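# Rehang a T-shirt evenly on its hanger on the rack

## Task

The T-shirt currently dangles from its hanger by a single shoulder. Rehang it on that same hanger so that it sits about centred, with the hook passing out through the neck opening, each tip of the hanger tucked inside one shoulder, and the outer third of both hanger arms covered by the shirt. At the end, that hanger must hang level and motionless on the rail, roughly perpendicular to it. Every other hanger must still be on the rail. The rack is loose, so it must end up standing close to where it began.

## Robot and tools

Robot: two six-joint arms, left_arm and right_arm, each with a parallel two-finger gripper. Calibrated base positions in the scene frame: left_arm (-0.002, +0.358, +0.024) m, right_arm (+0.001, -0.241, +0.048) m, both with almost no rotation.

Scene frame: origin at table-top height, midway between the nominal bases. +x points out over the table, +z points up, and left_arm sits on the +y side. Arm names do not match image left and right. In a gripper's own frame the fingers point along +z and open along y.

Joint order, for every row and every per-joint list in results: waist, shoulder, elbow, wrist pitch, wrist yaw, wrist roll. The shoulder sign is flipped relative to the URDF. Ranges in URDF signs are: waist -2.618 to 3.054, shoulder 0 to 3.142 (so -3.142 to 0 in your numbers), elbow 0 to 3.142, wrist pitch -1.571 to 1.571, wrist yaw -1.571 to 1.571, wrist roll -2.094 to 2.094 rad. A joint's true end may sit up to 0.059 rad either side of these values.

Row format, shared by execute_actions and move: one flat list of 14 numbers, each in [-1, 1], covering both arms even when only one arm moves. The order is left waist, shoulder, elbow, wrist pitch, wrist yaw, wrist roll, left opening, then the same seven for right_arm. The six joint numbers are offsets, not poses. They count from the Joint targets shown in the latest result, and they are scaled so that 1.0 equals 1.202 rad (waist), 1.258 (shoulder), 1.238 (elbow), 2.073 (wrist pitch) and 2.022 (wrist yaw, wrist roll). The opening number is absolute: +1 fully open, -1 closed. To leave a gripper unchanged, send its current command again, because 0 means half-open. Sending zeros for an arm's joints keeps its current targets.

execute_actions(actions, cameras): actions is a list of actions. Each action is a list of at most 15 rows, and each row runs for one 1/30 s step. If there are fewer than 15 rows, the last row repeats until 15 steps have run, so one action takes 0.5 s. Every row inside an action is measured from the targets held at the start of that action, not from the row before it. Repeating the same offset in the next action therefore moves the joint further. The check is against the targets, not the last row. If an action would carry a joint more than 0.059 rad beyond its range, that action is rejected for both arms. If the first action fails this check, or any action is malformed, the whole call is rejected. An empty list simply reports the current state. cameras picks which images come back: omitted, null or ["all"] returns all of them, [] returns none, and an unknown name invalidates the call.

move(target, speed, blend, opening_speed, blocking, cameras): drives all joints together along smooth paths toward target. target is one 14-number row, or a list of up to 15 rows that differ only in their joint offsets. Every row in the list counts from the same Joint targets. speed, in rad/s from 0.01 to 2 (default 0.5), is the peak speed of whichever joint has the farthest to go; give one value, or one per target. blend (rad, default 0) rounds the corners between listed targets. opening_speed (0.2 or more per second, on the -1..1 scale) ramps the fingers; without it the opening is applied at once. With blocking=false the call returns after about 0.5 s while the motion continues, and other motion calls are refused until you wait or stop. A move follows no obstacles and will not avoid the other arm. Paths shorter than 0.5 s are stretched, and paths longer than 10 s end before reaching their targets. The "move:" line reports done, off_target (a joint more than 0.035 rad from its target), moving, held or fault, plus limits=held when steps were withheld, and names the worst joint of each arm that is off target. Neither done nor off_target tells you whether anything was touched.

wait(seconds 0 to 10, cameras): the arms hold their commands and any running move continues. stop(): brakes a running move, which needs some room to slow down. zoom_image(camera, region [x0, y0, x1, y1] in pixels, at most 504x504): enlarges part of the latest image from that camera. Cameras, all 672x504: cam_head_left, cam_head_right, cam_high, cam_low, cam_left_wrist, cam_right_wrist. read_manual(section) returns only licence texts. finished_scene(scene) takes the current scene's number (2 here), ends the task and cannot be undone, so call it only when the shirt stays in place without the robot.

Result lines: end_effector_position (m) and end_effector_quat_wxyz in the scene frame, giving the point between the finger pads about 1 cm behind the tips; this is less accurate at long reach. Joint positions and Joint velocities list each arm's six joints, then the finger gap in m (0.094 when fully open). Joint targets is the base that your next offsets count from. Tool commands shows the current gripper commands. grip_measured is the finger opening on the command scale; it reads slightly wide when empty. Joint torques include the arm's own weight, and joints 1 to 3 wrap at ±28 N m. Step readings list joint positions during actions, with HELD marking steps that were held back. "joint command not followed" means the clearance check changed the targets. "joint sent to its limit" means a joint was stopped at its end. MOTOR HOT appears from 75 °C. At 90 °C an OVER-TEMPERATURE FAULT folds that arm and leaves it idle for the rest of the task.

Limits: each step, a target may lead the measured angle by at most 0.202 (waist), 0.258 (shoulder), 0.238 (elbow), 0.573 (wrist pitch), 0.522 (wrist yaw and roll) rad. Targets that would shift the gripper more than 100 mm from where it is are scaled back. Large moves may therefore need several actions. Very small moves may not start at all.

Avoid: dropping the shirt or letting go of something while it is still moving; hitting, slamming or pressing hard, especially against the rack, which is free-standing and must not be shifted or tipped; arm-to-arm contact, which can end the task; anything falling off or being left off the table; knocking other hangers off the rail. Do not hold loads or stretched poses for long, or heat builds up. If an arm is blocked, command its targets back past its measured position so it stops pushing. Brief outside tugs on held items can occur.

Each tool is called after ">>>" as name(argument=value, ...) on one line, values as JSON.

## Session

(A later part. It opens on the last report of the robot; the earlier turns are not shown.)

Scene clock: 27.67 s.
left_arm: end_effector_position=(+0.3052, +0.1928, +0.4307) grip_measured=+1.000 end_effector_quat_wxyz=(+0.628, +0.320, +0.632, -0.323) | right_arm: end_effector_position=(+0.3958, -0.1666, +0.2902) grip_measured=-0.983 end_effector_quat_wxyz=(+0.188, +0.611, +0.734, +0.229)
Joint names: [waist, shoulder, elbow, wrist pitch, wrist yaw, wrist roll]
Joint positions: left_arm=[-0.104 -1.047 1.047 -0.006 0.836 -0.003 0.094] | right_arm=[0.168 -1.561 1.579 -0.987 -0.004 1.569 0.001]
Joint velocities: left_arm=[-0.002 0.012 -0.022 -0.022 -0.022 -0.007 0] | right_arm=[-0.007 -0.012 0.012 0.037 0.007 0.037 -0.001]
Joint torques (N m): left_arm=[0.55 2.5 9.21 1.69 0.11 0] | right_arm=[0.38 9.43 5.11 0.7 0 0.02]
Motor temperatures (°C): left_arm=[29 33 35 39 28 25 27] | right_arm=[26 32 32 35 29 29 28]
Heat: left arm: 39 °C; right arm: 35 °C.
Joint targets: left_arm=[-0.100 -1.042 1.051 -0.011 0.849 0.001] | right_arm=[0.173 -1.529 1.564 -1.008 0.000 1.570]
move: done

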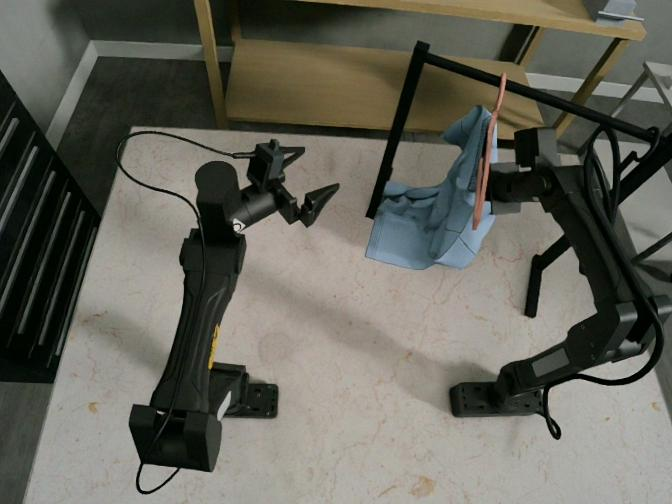

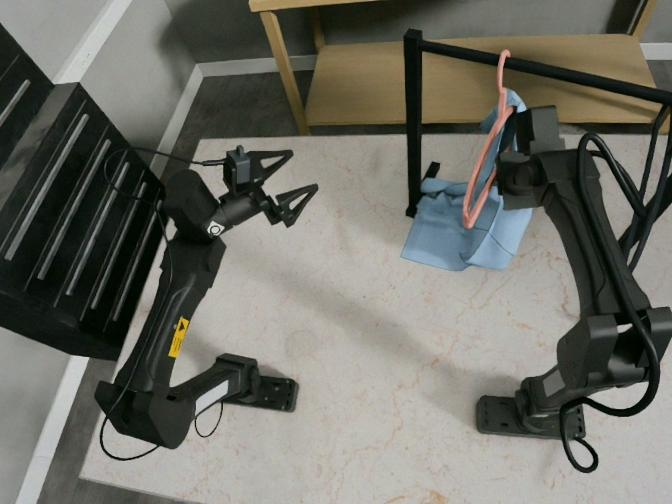

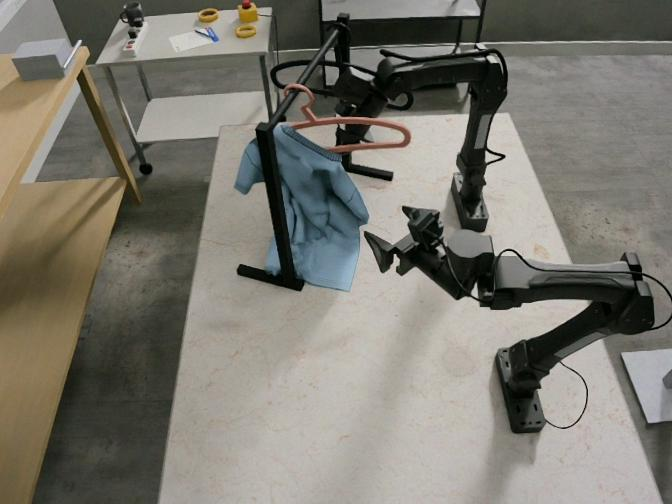

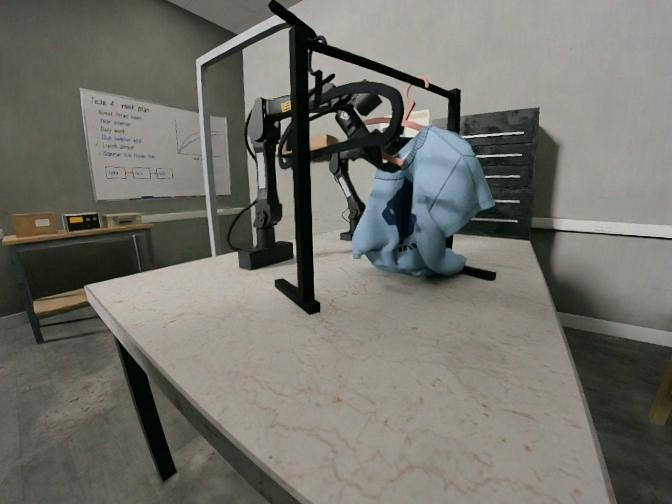

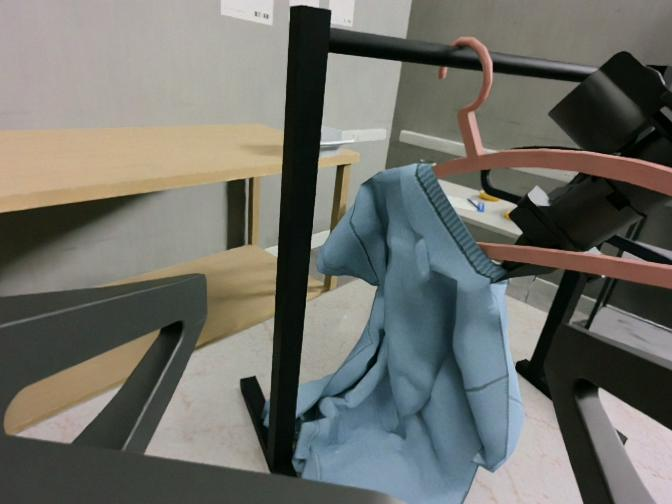

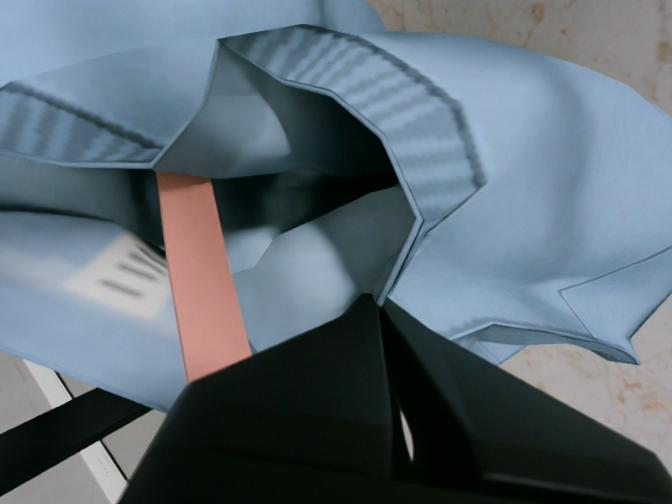

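>>> move(target=[0,0,0,0,0,0,1, 0.07,0.254,-0.06,-0.122,0,0,-1], speed=0.25)

Scene clock: 30.10 s.
left_arm: end_effector_position=(+0.3052, +0.1928, +0.4307) grip_measured=+1.000 end_effector_quat_wxyz=(+0.628, +0.320, +0.632, -0.323) | right_arm: end_effector_position=(+0.2834, -0.1628, +0.3365) grip_measured=-0.983 end_effector_quat_wxyz=(+0.182, +0.579, +0.757, +0.240)
Joint names: [waist, shoulder, elbow, wrist pitch, wrist yaw, wrist roll]
Joint positions: left_arm=[-0.104 -1.047 1.047 -0.006 0.836 -0.003 0.094] | right_arm=[0.251 -1.227 1.504 -1.236 -0.002 1.571 0.001]
Joint velocities: left_arm=[0.022 0.002 -0.007 0.022 0.022 -0.022 0] | right_arm=[0.007 -0.007 -0.002 -0.022 0.037 -0.066 0]
Joint torques (N m): left_arm=[0.21 2.51 9.01 1.7 0.11 0.02] | right_arm=[0.47 4.27 4.56 0.69 0.01 0]
Motor temperatures (°C): left_arm=[29 33 35 39 28 25 27] | right_arm=[26 32 32 35 29 29 28]
Heat: left arm: 39 °C; right arm: 35 °C.
Joint targets: left_arm=[-0.100 -1.042 1.051 -0.011 0.849 0.001] | right_arm=[0.257 -1.209 1.489 -1.260 0.000 1.570]
move: done

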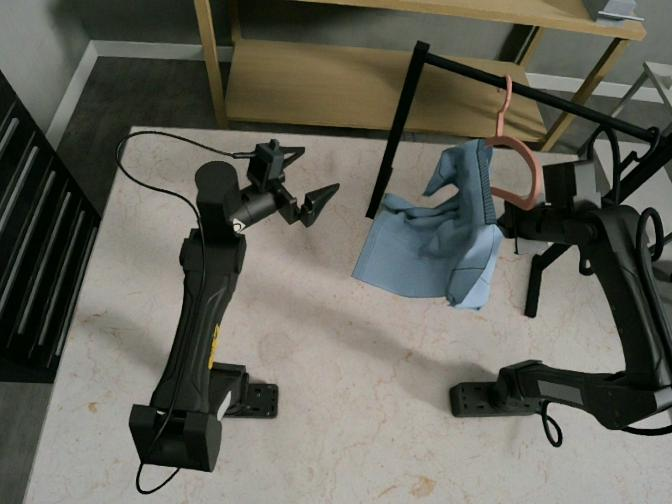

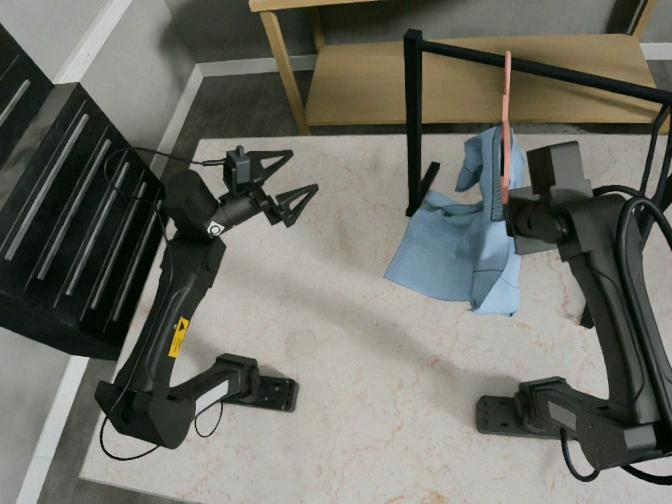

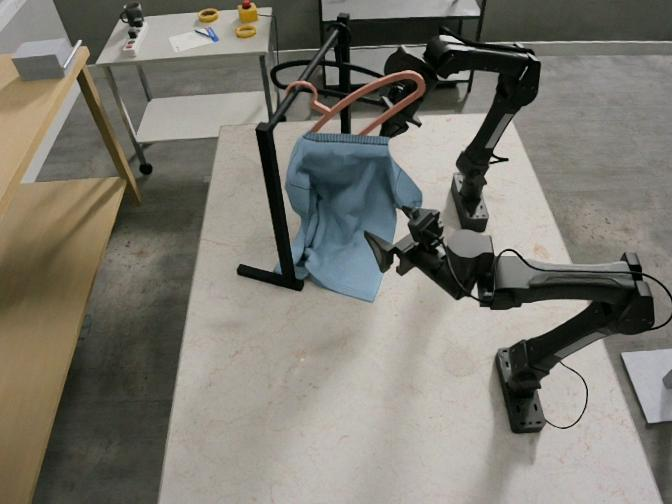

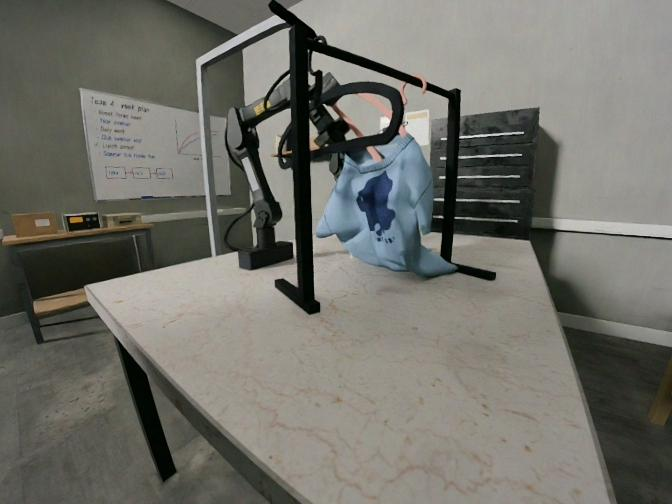

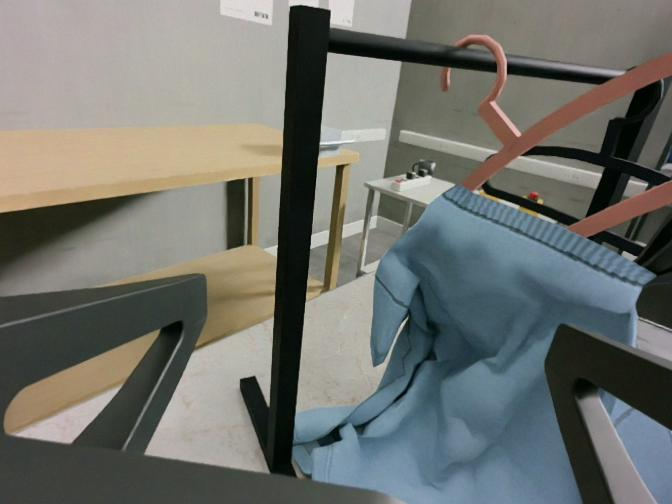

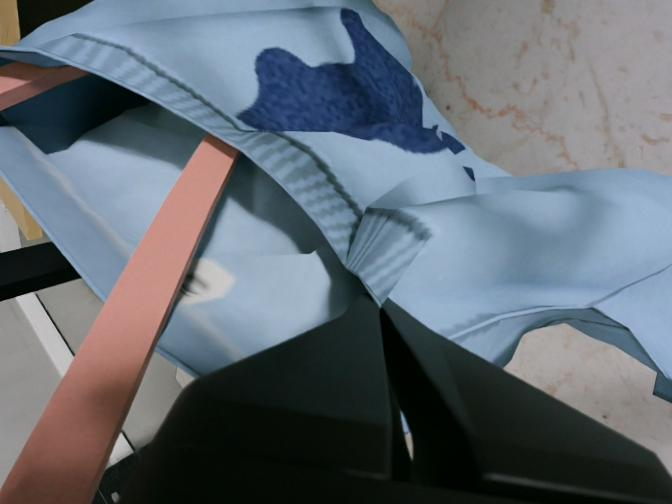

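>>> move(target=[0,0,0,0,0,0,1, -0.07,-0.254,0.06,0.122,0,0,-1], speed=0.35, cameras=["cam_left_wrist","cam_right_wrist","cam_head_left","cam_high"])

Scene clock: 32.33 s.
left_arm: end_effector_position=(+0.3052, +0.1928, +0.4307) grip_measured=+1.000 end_effector_quat_wxyz=(+0.628, +0.320, +0.632, -0.323) | right_arm: end_effector_position=(+0.3729, -0.1670, +0.2755) grip_measured=-0.983 end_effector_quat_wxyz=(+0.165, +0.614, +0.744, +0.204)
Joint names: [waist, shoulder, elbow, wrist pitch, wrist yaw, wrist roll]
Joint positions: left_arm=[-0.104 -1.047 1.047 -0.006 0.836 -0.003 0.094] | right_arm=[0.177 -1.526 1.523 -1.036 -0.006 1.571 0.001]
Joint velocities: left_arm=[-0.002 -0.012 0.002 0.081 0.022 -0.022 0] | right_arm=[-0.002 0.007 0.007 -0.007 -0.007 0.051 0]
Joint torques (N m): left_arm=[0.38 2.51 9.2 1.69 0.09 0.02] | right_arm=[-0.35 5.9 9.05 1.05 0.01 0]
Motor temperatures (°C): left_arm=[29 33 35 39 28 25 27] | right_arm=[26 32 32 35 29 29 28]
Heat: left arm: 39 °C; right arm: 35 °C.
Joint targets: left_arm=[-0.100 -1.042 1.051 -0.011 0.849 0.001] | right_arm=[0.173 -1.529 1.564 -1.008 0.000 1.570]
move: off_target (right_arm); right_arm: the elbow is farthest, 0.040 rad from its target
Images, in order (width x height): cam_head_left 672x504, cam_high 672x504, cam_left_wrist 672x504, cam_right_wrist 672x504.

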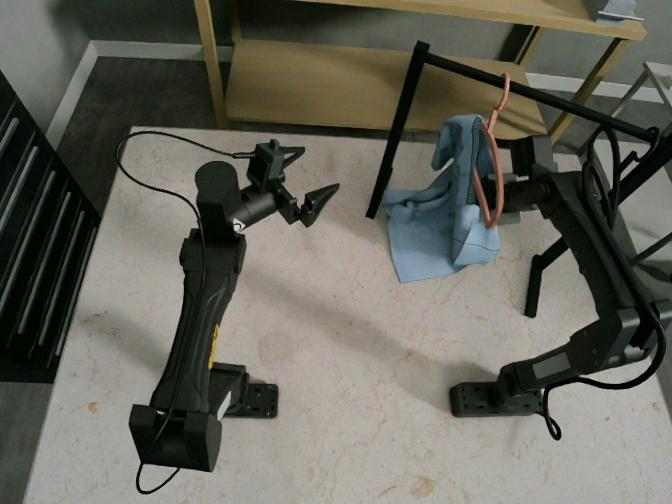

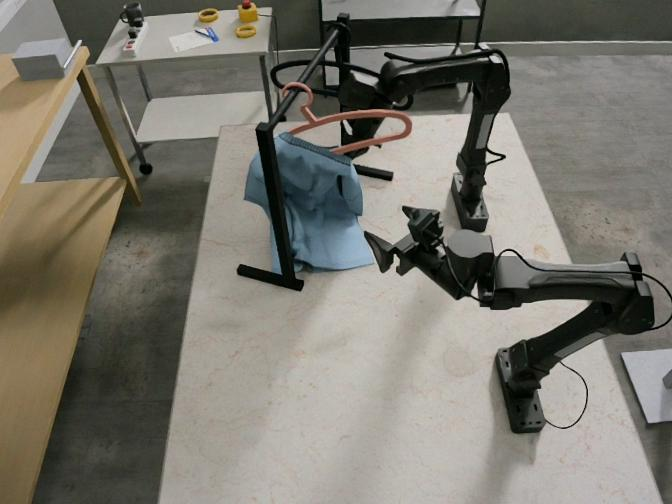

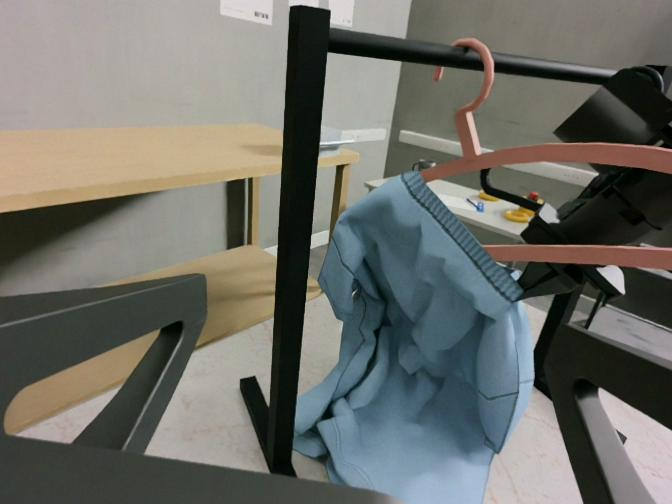

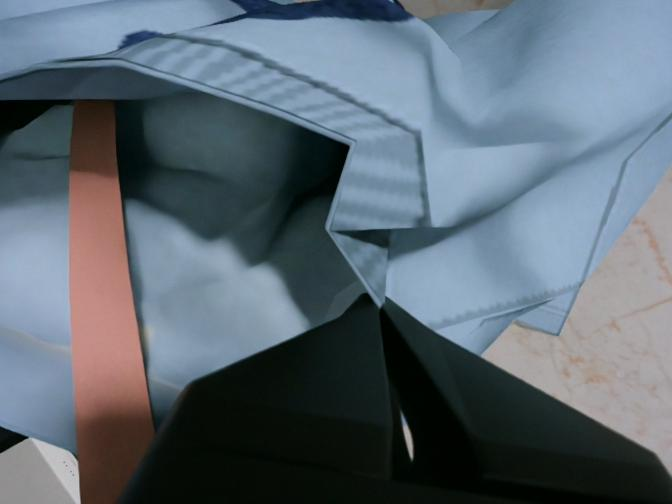

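>>> move(target=[-0.492,-0.457,0.389,0.046,-0.121,-0.777,0.1, 0,0,0,0,0,0,-1], speed=0.5)

Scene clock: 37.67 s.
left_arm: end_effector_position=(+0.3128, -0.0347, +0.4308) grip_measured=+0.103 end_effector_quat_wxyz=(+0.082, -0.107, +0.714, -0.687) | right_arm: end_effector_position=(+0.3732, -0.1669, +0.2757) grip_measured=-0.983 end_effector_quat_wxyz=(+0.166, +0.614, +0.744, +0.205)
Joint names: [waist, shoulder, elbow, wrist pitch, wrist yaw, wrist roll]
Joint positions: left_arm=[-0.689 -1.597 1.497 0.047 0.609 -1.571 0.052] | right_arm=[0.177 -1.526 1.523 -1.035 -0.006 1.571 0.001]
Joint velocities: left_arm=[0.012 0.012 0.002 0.022 -0.051 -0.066 0] | right_arm=[-0.002 0.012 -0.007 -0.037 0.022 -0.051 0]
Joint torques (N m): left_arm=[-0.06 5.87 12.57 2.21 -0.12 -0.04] | right_arm=[-0.36 5.87 9.05 1.06 0.01 -0.01]
Motor temperatures (°C): left_arm=[29 33 35 40 28 25 27] | right_arm=[26 32 32 35 29 29 28]
Heat: left arm: 40 °C; right arm: 35 °C.
Joint targets: left_arm=[-0.691 -1.617 1.533 0.084 0.605 -1.570] | right_arm=[0.173 -1.529 1.564 -1.008 0.000 1.570]
move: off_target (left_arm, right_arm); left_arm: the wrist pitch is farthest, 0.038 rad from its target; right_arm: the elbow is farthest, 0.041 rad from its target

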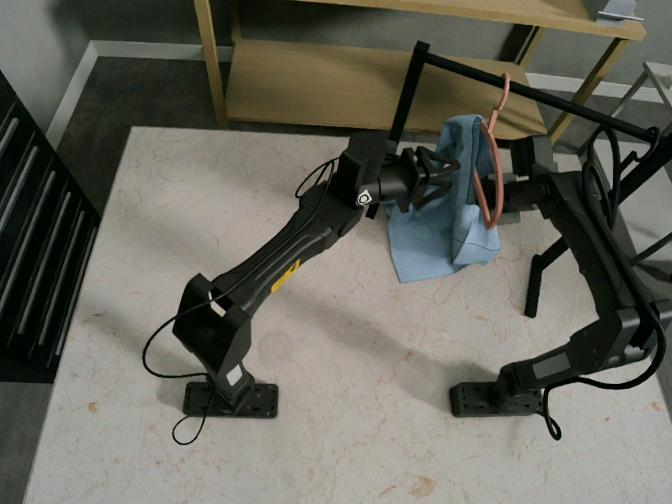

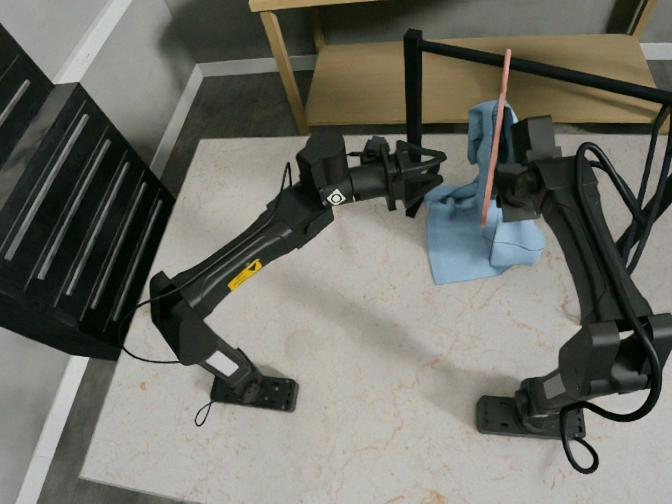

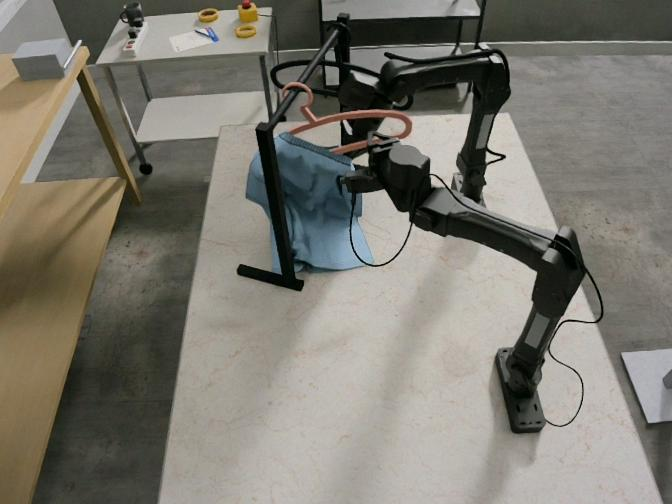

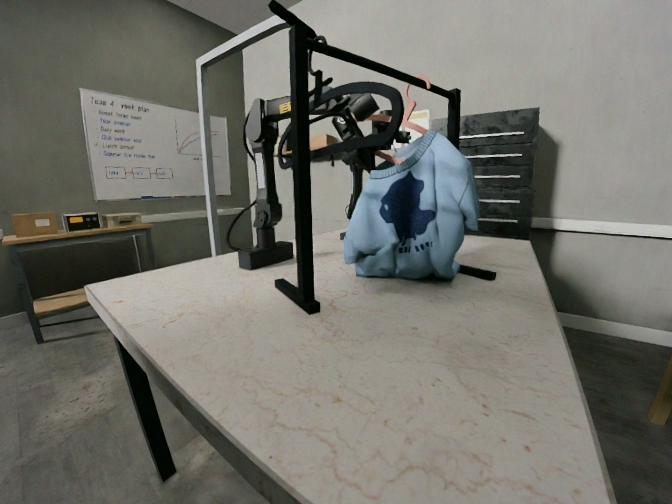

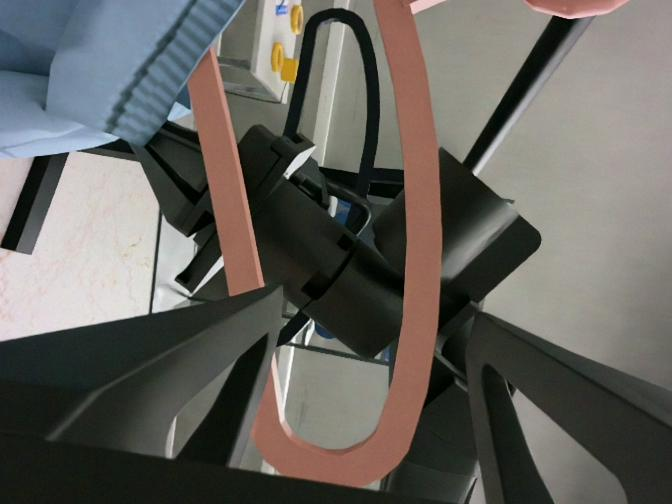

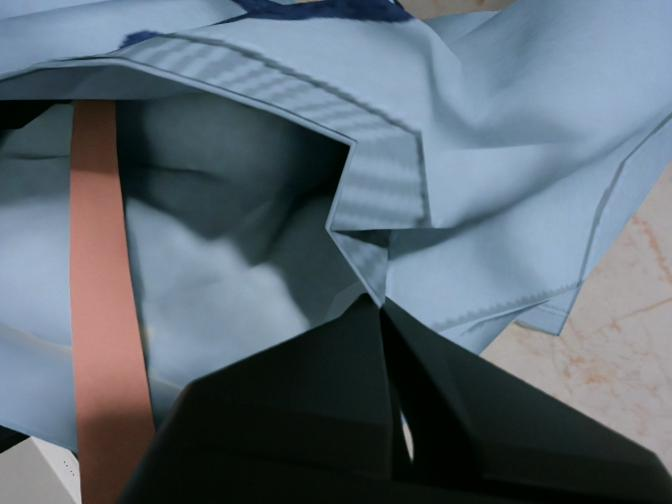

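>>> move(target=[-0.06,-0.152,0.238,-0.039,-0.035,0,0.1, 0,0,0,0,0,0,-1], speed=0.3, cameras=["cam_left_wrist","cam_head_right"])

Scene clock: 39.53 s.
left_arm: end_effector_position=(+0.3262, -0.0827, +0.4772) grip_measured=+0.103 end_effector_quat_wxyz=(+0.104, -0.079, +0.685, -0.717) | right_arm: end_effector_position=(+0.3732, -0.1669, +0.2757) grip_measured=-0.983 end_effector_quat_wxyz=(+0.166, +0.614, +0.744, +0.205)
Joint names: [waist, shoulder, elbow, wrist pitch, wrist yaw, wrist roll]
Joint positions: left_arm=[-0.759 -1.781 1.793 0.047 0.549 -1.572 0.052] | right_arm=[0.177 -1.526 1.523 -1.035 -0.006 1.571 0.001]
Joint velocities: left_arm=[0.012 0.007 -0.012 0.007 -0.051 0.051 -0.001] | right_arm=[-0.012 0.002 0.007 0.037 0.007 0.066 0]
Joint torques (N m): left_arm=[-0.25 6.65 12.18 1.39 -0.13 0.01] | right_arm=[-0.36 5.9 9.03 1.05 0.01 0]
Motor temperatures (°C): left_arm=[29 33 35 40 28 25 27] | right_arm=[26 32 33 35 29 29 28]
Heat: left arm: 40 °C; right arm: 35 °C.
Joint targets: left_arm=[-0.763 -1.808 1.827 0.003 0.534 -1.570] | right_arm=[0.173 -1.529 1.564 -1.008 0.000 1.570]
move: off_target (left_arm, right_arm); left_arm: the wrist pitch is farthest, 0.043 rad from its target; right_arm: the elbow is farthest, 0.041 rad from its target
Images, in order (width x height): cam_head_right 672x504, cam_left_wrist 672x504.

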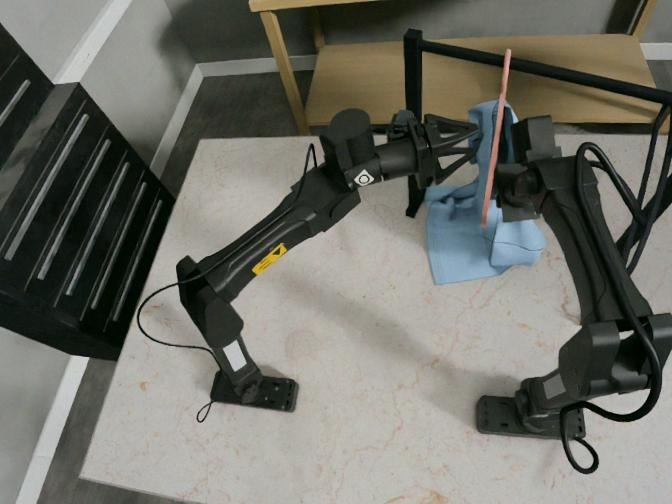

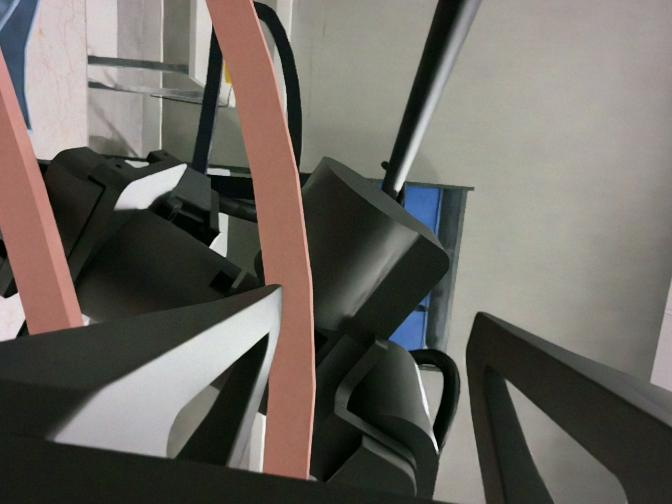

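>>> move(target=[0,0.013,-0.062,0,0,0,0.1, -0.075,0,0,0,0,0,-1], speed=0.25, cameras=["cam_left_wrist","cam_head_right","cam_right_wrist"])

Scene clock: 41.20 s.
left_arm: end_effector_position=(+0.3275, -0.0836, +0.4669) grip_measured=+0.103 end_effector_quat_wxyz=(+0.099, -0.085, +0.692, -0.710) | right_arm: end_effector_position=(+0.3784, -0.2014, +0.2757) grip_measured=-0.983 end_effector_quat_wxyz=(+0.175, +0.647, +0.715, +0.197)
Joint names: [waist, shoulder, elbow, wrist pitch, wrist yaw, wrist roll]
Joint positions: left_arm=[-0.759 -1.781 1.773 0.042 0.547 -1.572 0.052] | right_arm=[0.085 -1.526 1.523 -1.035 -0.006 1.571 0.001]
Joint velocities: left_arm=[-0.007 0.002 -0.002 -0.022 -0.11 0.007 0.001] | right_arm=[-0.012 0.002 -0.007 0.022 -0.037 0.007 -0.001]
Joint torques (N m): left_arm=[-0.34 8.05 6.97 1.47 -0.08 0] | right_arm=[-0.18 5.89 9.05 1.05 0 -0.01]
Motor temperatures (°C): left_arm=[29 33 35 40 28 25 27] | right_arm=[26 32 33 35 29 29 28]
Heat: left arm: 40 °C; right arm: 35 °C.
Joint targets: left_arm=[-0.763 -1.792 1.750 0.003 0.534 -1.570] | right_arm=[0.083 -1.529 1.564 -1.008 0.000 1.570]
move: off_target (left_arm, right_arm); left_arm: the wrist pitch is farthest, 0.039 rad from its target; right_arm: the elbow is farthest, 0.041 rad from its target
Images, in order (width x height): cam_head_right 672x504, cam_left_wrist 672x504, cam_right_wrist 672x504.

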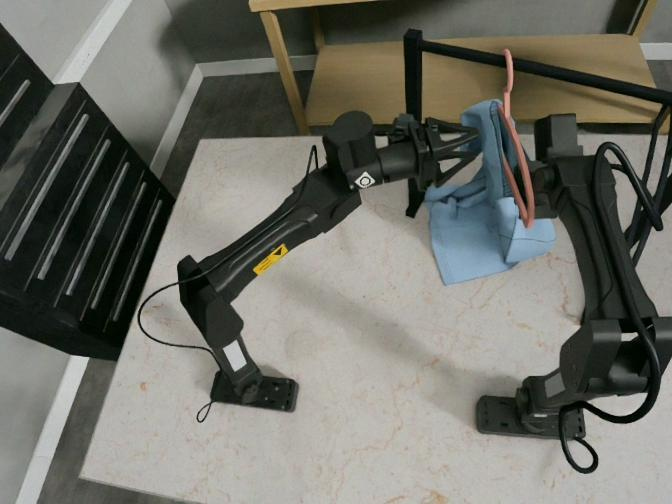

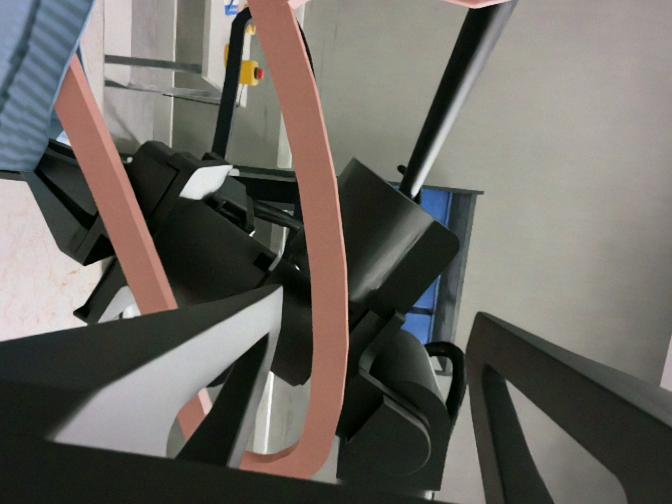

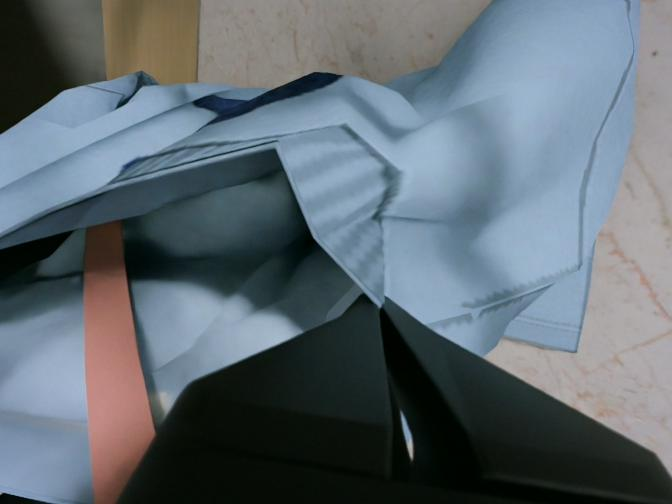

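>>> move(target=[-0.054,-0.161,0.186,-0.035,-0.032,0,0.1, 0,0,0,0,0,0,-1], speed=0.25, cameras=["cam_left_wrist","cam_head_right","cam_head_left"])

Scene clock: 42.97 s.
left_arm: end_effector_position=(+0.3427, -0.1356, +0.4312) grip_measured=+0.103 end_effector_quat_wxyz=(+0.085, -0.105, +0.714, -0.687) | right_arm: end_effector_position=(+0.3784, -0.2014, +0.2757) grip_measured=-0.983 end_effector_quat_wxyz=(+0.175, +0.647, +0.715, +0.197)
Joint names: [waist, shoulder, elbow, wrist pitch, wrist yaw, wrist roll]
Joint positions: left_arm=[-0.824 -1.965 1.945 -0.026 0.474 -1.572 0.052] | right_arm=[0.085 -1.526 1.523 -1.035 -0.006 1.571 0.001]
Joint velocities: left_arm=[-0.012 -0.002 -0.007 -0.081 -0.051 -0.022 -0.001] | right_arm=[-0.012 0.022 -0.007 -0.007 0.051 -0.022 0.001]
Joint torques (N m): left_arm=[-0.64 8.24 12.51 1.42 -0.07 -0.02] | right_arm=[-0.2 5.89 9.03 1.05 0.01 -0.01]
Motor temperatures (°C): left_arm=[29 34 35 40 28 25 27] | right_arm=[26 32 33 35 29 29 28]
Heat: left arm: 40 °C; right arm: 35 °C.
Joint targets: left_arm=[-0.828 -1.994 1.981 -0.069 0.469 -1.570] | right_arm=[0.083 -1.529 1.564 -1.008 0.000 1.570]
move: off_target (left_arm, right_arm); left_arm: the wrist pitch is farthest, 0.044 rad from its target; right_arm: the elbow is farthest, 0.041 rad from its target
Images, in order (width x height): cam_head_left 672x504, cam_head_right 672x504, cam_left_wrist 672x504.

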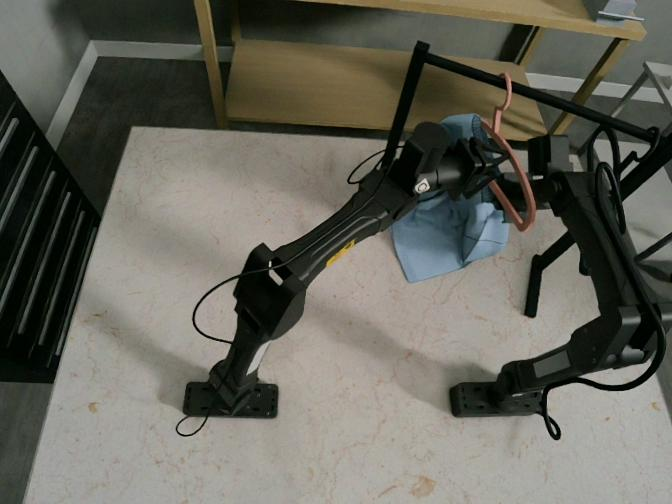

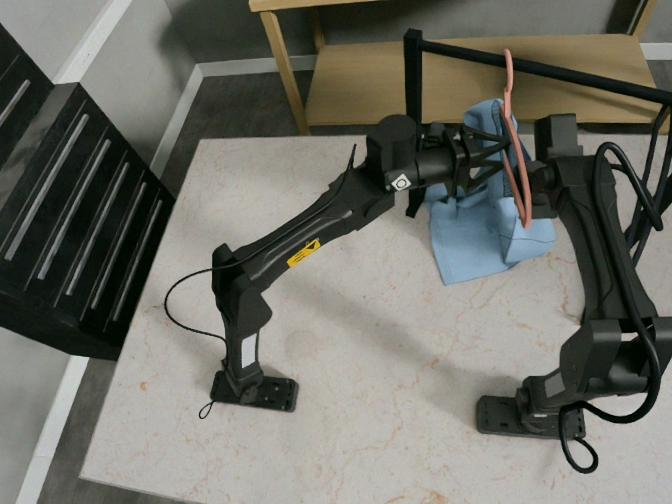

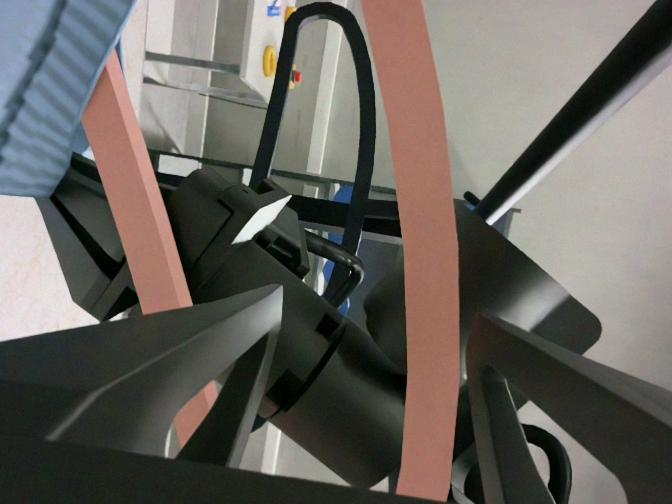

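>>> move(target=[0,0,0.036,-0.01,0,0,0.1, 0,0,0,0,0,0,-1], speed=0.2, cameras=["cam_left_wrist"])

Scene clock: 44.13 s.
left_arm: end_effector_position=(+0.3408, -0.1336, +0.4498) grip_measured=+0.103 end_effector_quat_wxyz=(+0.091, -0.099, +0.706, -0.696) | right_arm: end_effector_position=(+0.3784, -0.2014, +0.2757) grip_measured=-0.983 end_effector_quat_wxyz=(+0.175, +0.647, +0.715, +0.197)
Joint names: [waist, shoulder, elbow, wrist pitch, wrist yaw, wrist roll]
Joint positions: left_arm=[-0.824 -1.965 1.994 -0.046 0.474 -1.572 0.052] | right_arm=[0.085 -1.526 1.523 -1.035 -0.006 1.571 0.001]
Joint velocities: left_arm=[-0.012 0.002 -0.027 -0.007 0.051 0.081 0] | right_arm=[0.012 0.007 -0.007 0.007 0.037 -0.037 0]
Joint torques (N m): left_arm=[-0.23 8.18 11.96 1.44 -0.09 0] | right_arm=[-0.21 5.9 9.05 1.05 0.02 -0.01]
Motor temperatures (°C): left_arm=[29 34 35 39 28 25 27] | right_arm=[26 32 33 35 29 29 29]
Heat: left arm: 39 °C; right arm: 35 °C.
Joint targets: left_arm=[-0.828 -1.994 2.025 -0.090 0.469 -1.570] | right_arm=[0.083 -1.529 1.564 -1.008 0.000 1.570]
move: off_target (left_arm, right_arm); left_arm: the wrist pitch is farthest, 0.044 rad from its target; right_arm: the elbow is farthest, 0.041 rad from its target
Images, in order (width x height): cam_left_wrist 672x504.

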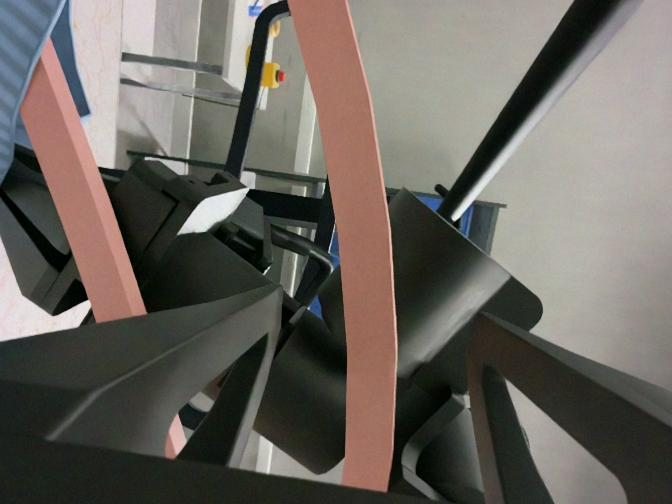

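>>> move(target=[-0.018,-0.059,0.078,-0.011,-0.01,0,0.1, 0,0,0,0,0,0,-1], speed=0.15, cameras=["cam_left_wrist","cam_head_right"])

>>> zoom_image(camera="cam_head_right", region=[380, 80, 600, 260])

Scene clock: 45.57 s.
left_arm: end_effector_position=(+0.3435, -0.1514, +0.4481) grip_measured=+0.103 end_effector_quat_wxyz=(+0.091, -0.098, +0.705, -0.696) | right_arm: end_effector_position=(+0.3784, -0.2014, +0.2757) grip_measured=-0.983 end_effector_quat_wxyz=(+0.175, +0.647, +0.715, +0.197)
Joint names: [waist, shoulder, elbow, wrist pitch, wrist yaw, wrist roll]
Joint positions: left_arm=[-0.846 -2.036 2.088 -0.069 0.454 -1.572 0.052] | right_arm=[0.085 -1.526 1.523 -1.035 -0.006 1.571 0.001]
Joint velocities: left_arm=[0.007 0.002 0.012 0.007 0.022 0.022 -0.001] | right_arm=[-0.017 0.017 -0.002 -0.022 0.007 0.022 0]
Joint torques (N m): left_arm=[-0.38 8.61 12.14 1.44 -0.08 0.03] | right_arm=[-0.2 5.87 9.07 1.06 0.02 0]
Motor temperatures (°C): left_arm=[29 34 35 39 28 25 27] | right_arm=[26 32 33 35 29 29 29]
Heat: left arm: 39 °C; right arm: 35 °C.
Joint targets: left_arm=[-0.850 -2.068 2.122 -0.113 0.449 -1.570] | right_arm=[0.083 -1.529 1.564 -1.008 0.000 1.570]
move: off_target (left_arm, right_arm); left_arm: the wrist pitch is farthest, 0.044 rad from its target; right_arm: the elbow is farthest, 0.041 rad from its target
Images, in order (width x height): cam_head_right 672x504, cam_left_wrist 672x504.

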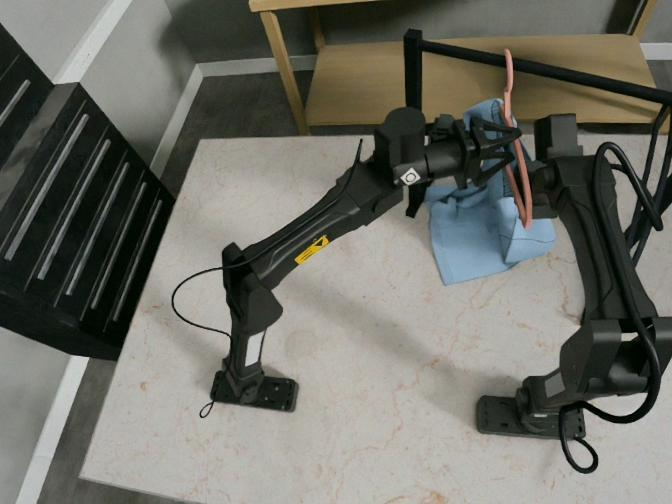

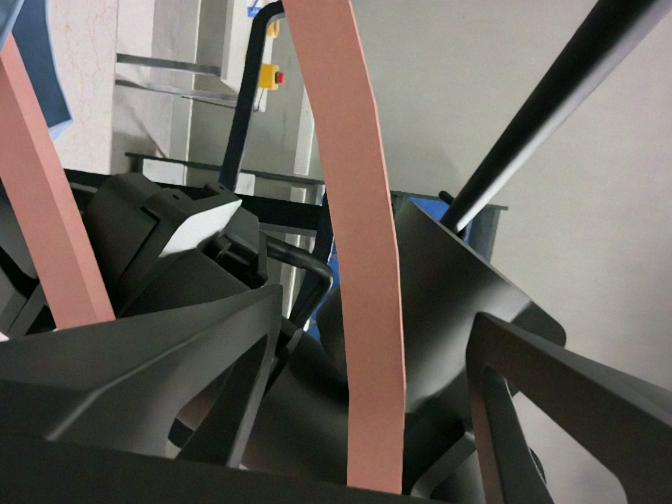

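Scaled by 2.291 from the camera's 672x504 image, which has a finer 960x720 frame.

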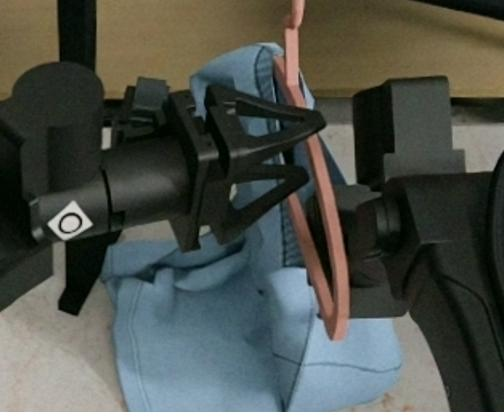

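>>> move(target=[0,0,0,0,0,0,-1, 0,0,0,0,0,0,-1], opening_speed=0.7, cameras=["cam_left_wrist","cam_head_right"])

Scene clock: 47.53 s.
left_arm: end_effector_position=(+0.3435, -0.1525, +0.4426) grip_measured=-0.724 end_effector_quat_wxyz=(+0.083, -0.103, +0.710, -0.691) | right_arm: end_effector_position=(+0.3784, -0.2014, +0.2757) grip_measured=-0.983 end_effector_quat_wxyz=(+0.175, +0.647, +0.715, +0.197)
Joint names: [waist, shoulder, elbow, wrist pitch, wrist yaw, wrist roll]
Joint positions: left_arm=[-0.846 -2.04 2.088 -0.082 0.458 -1.58 0.013] | right_arm=[0.085 -1.526 1.523 -1.035 -0.006 1.571 0.001]
Joint velocities: left_arm=[-0.012 0.002 -0.002 -0.022 -0.007 -0.037 -0.001] | right_arm=[0.002 -0.007 0.007 0.037 0.022 0.022 -0.001]
Joint torques (N m): left_arm=[-0.31 8.79 11.95 1.59 -0.08 0.06] | right_arm=[-0.21 5.9 9.03 1.04 0.02 -0.01]
Motor temperatures (°C): left_arm=[29 34 36 39 28 25 27] | right_arm=[26 32 33 35 29 29 29]
Heat: left arm: 39 °C; right arm: 35 °C.
Joint targets: left_arm=[-0.850 -2.069 2.122 -0.113 0.449 -1.570] | right_arm=[0.083 -1.529 1.564 -1.008 0.000 1.570]
move: off_target (right_arm); right_arm: the elbow is farthest, 0.041 rad from its target
Images, in order (width x height): cam_head_right 672x504, cam_left_wrist 672x504.

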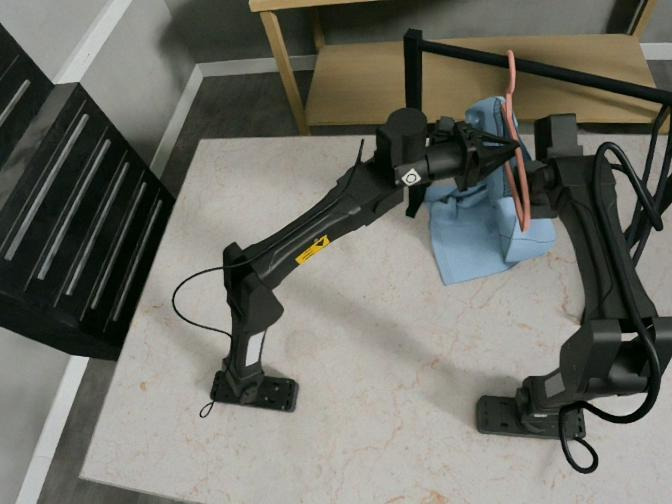

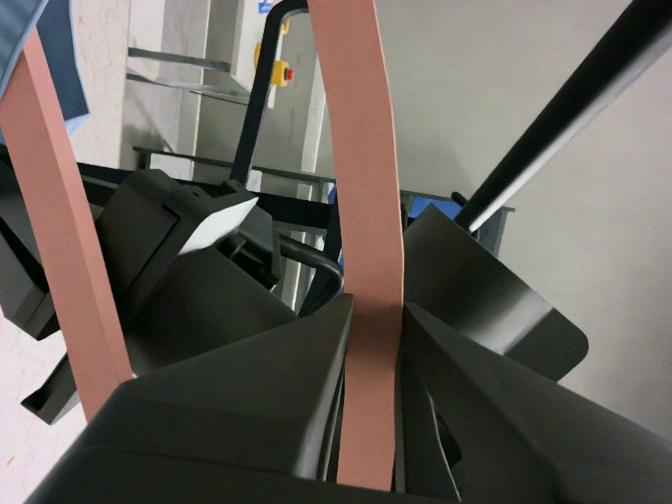

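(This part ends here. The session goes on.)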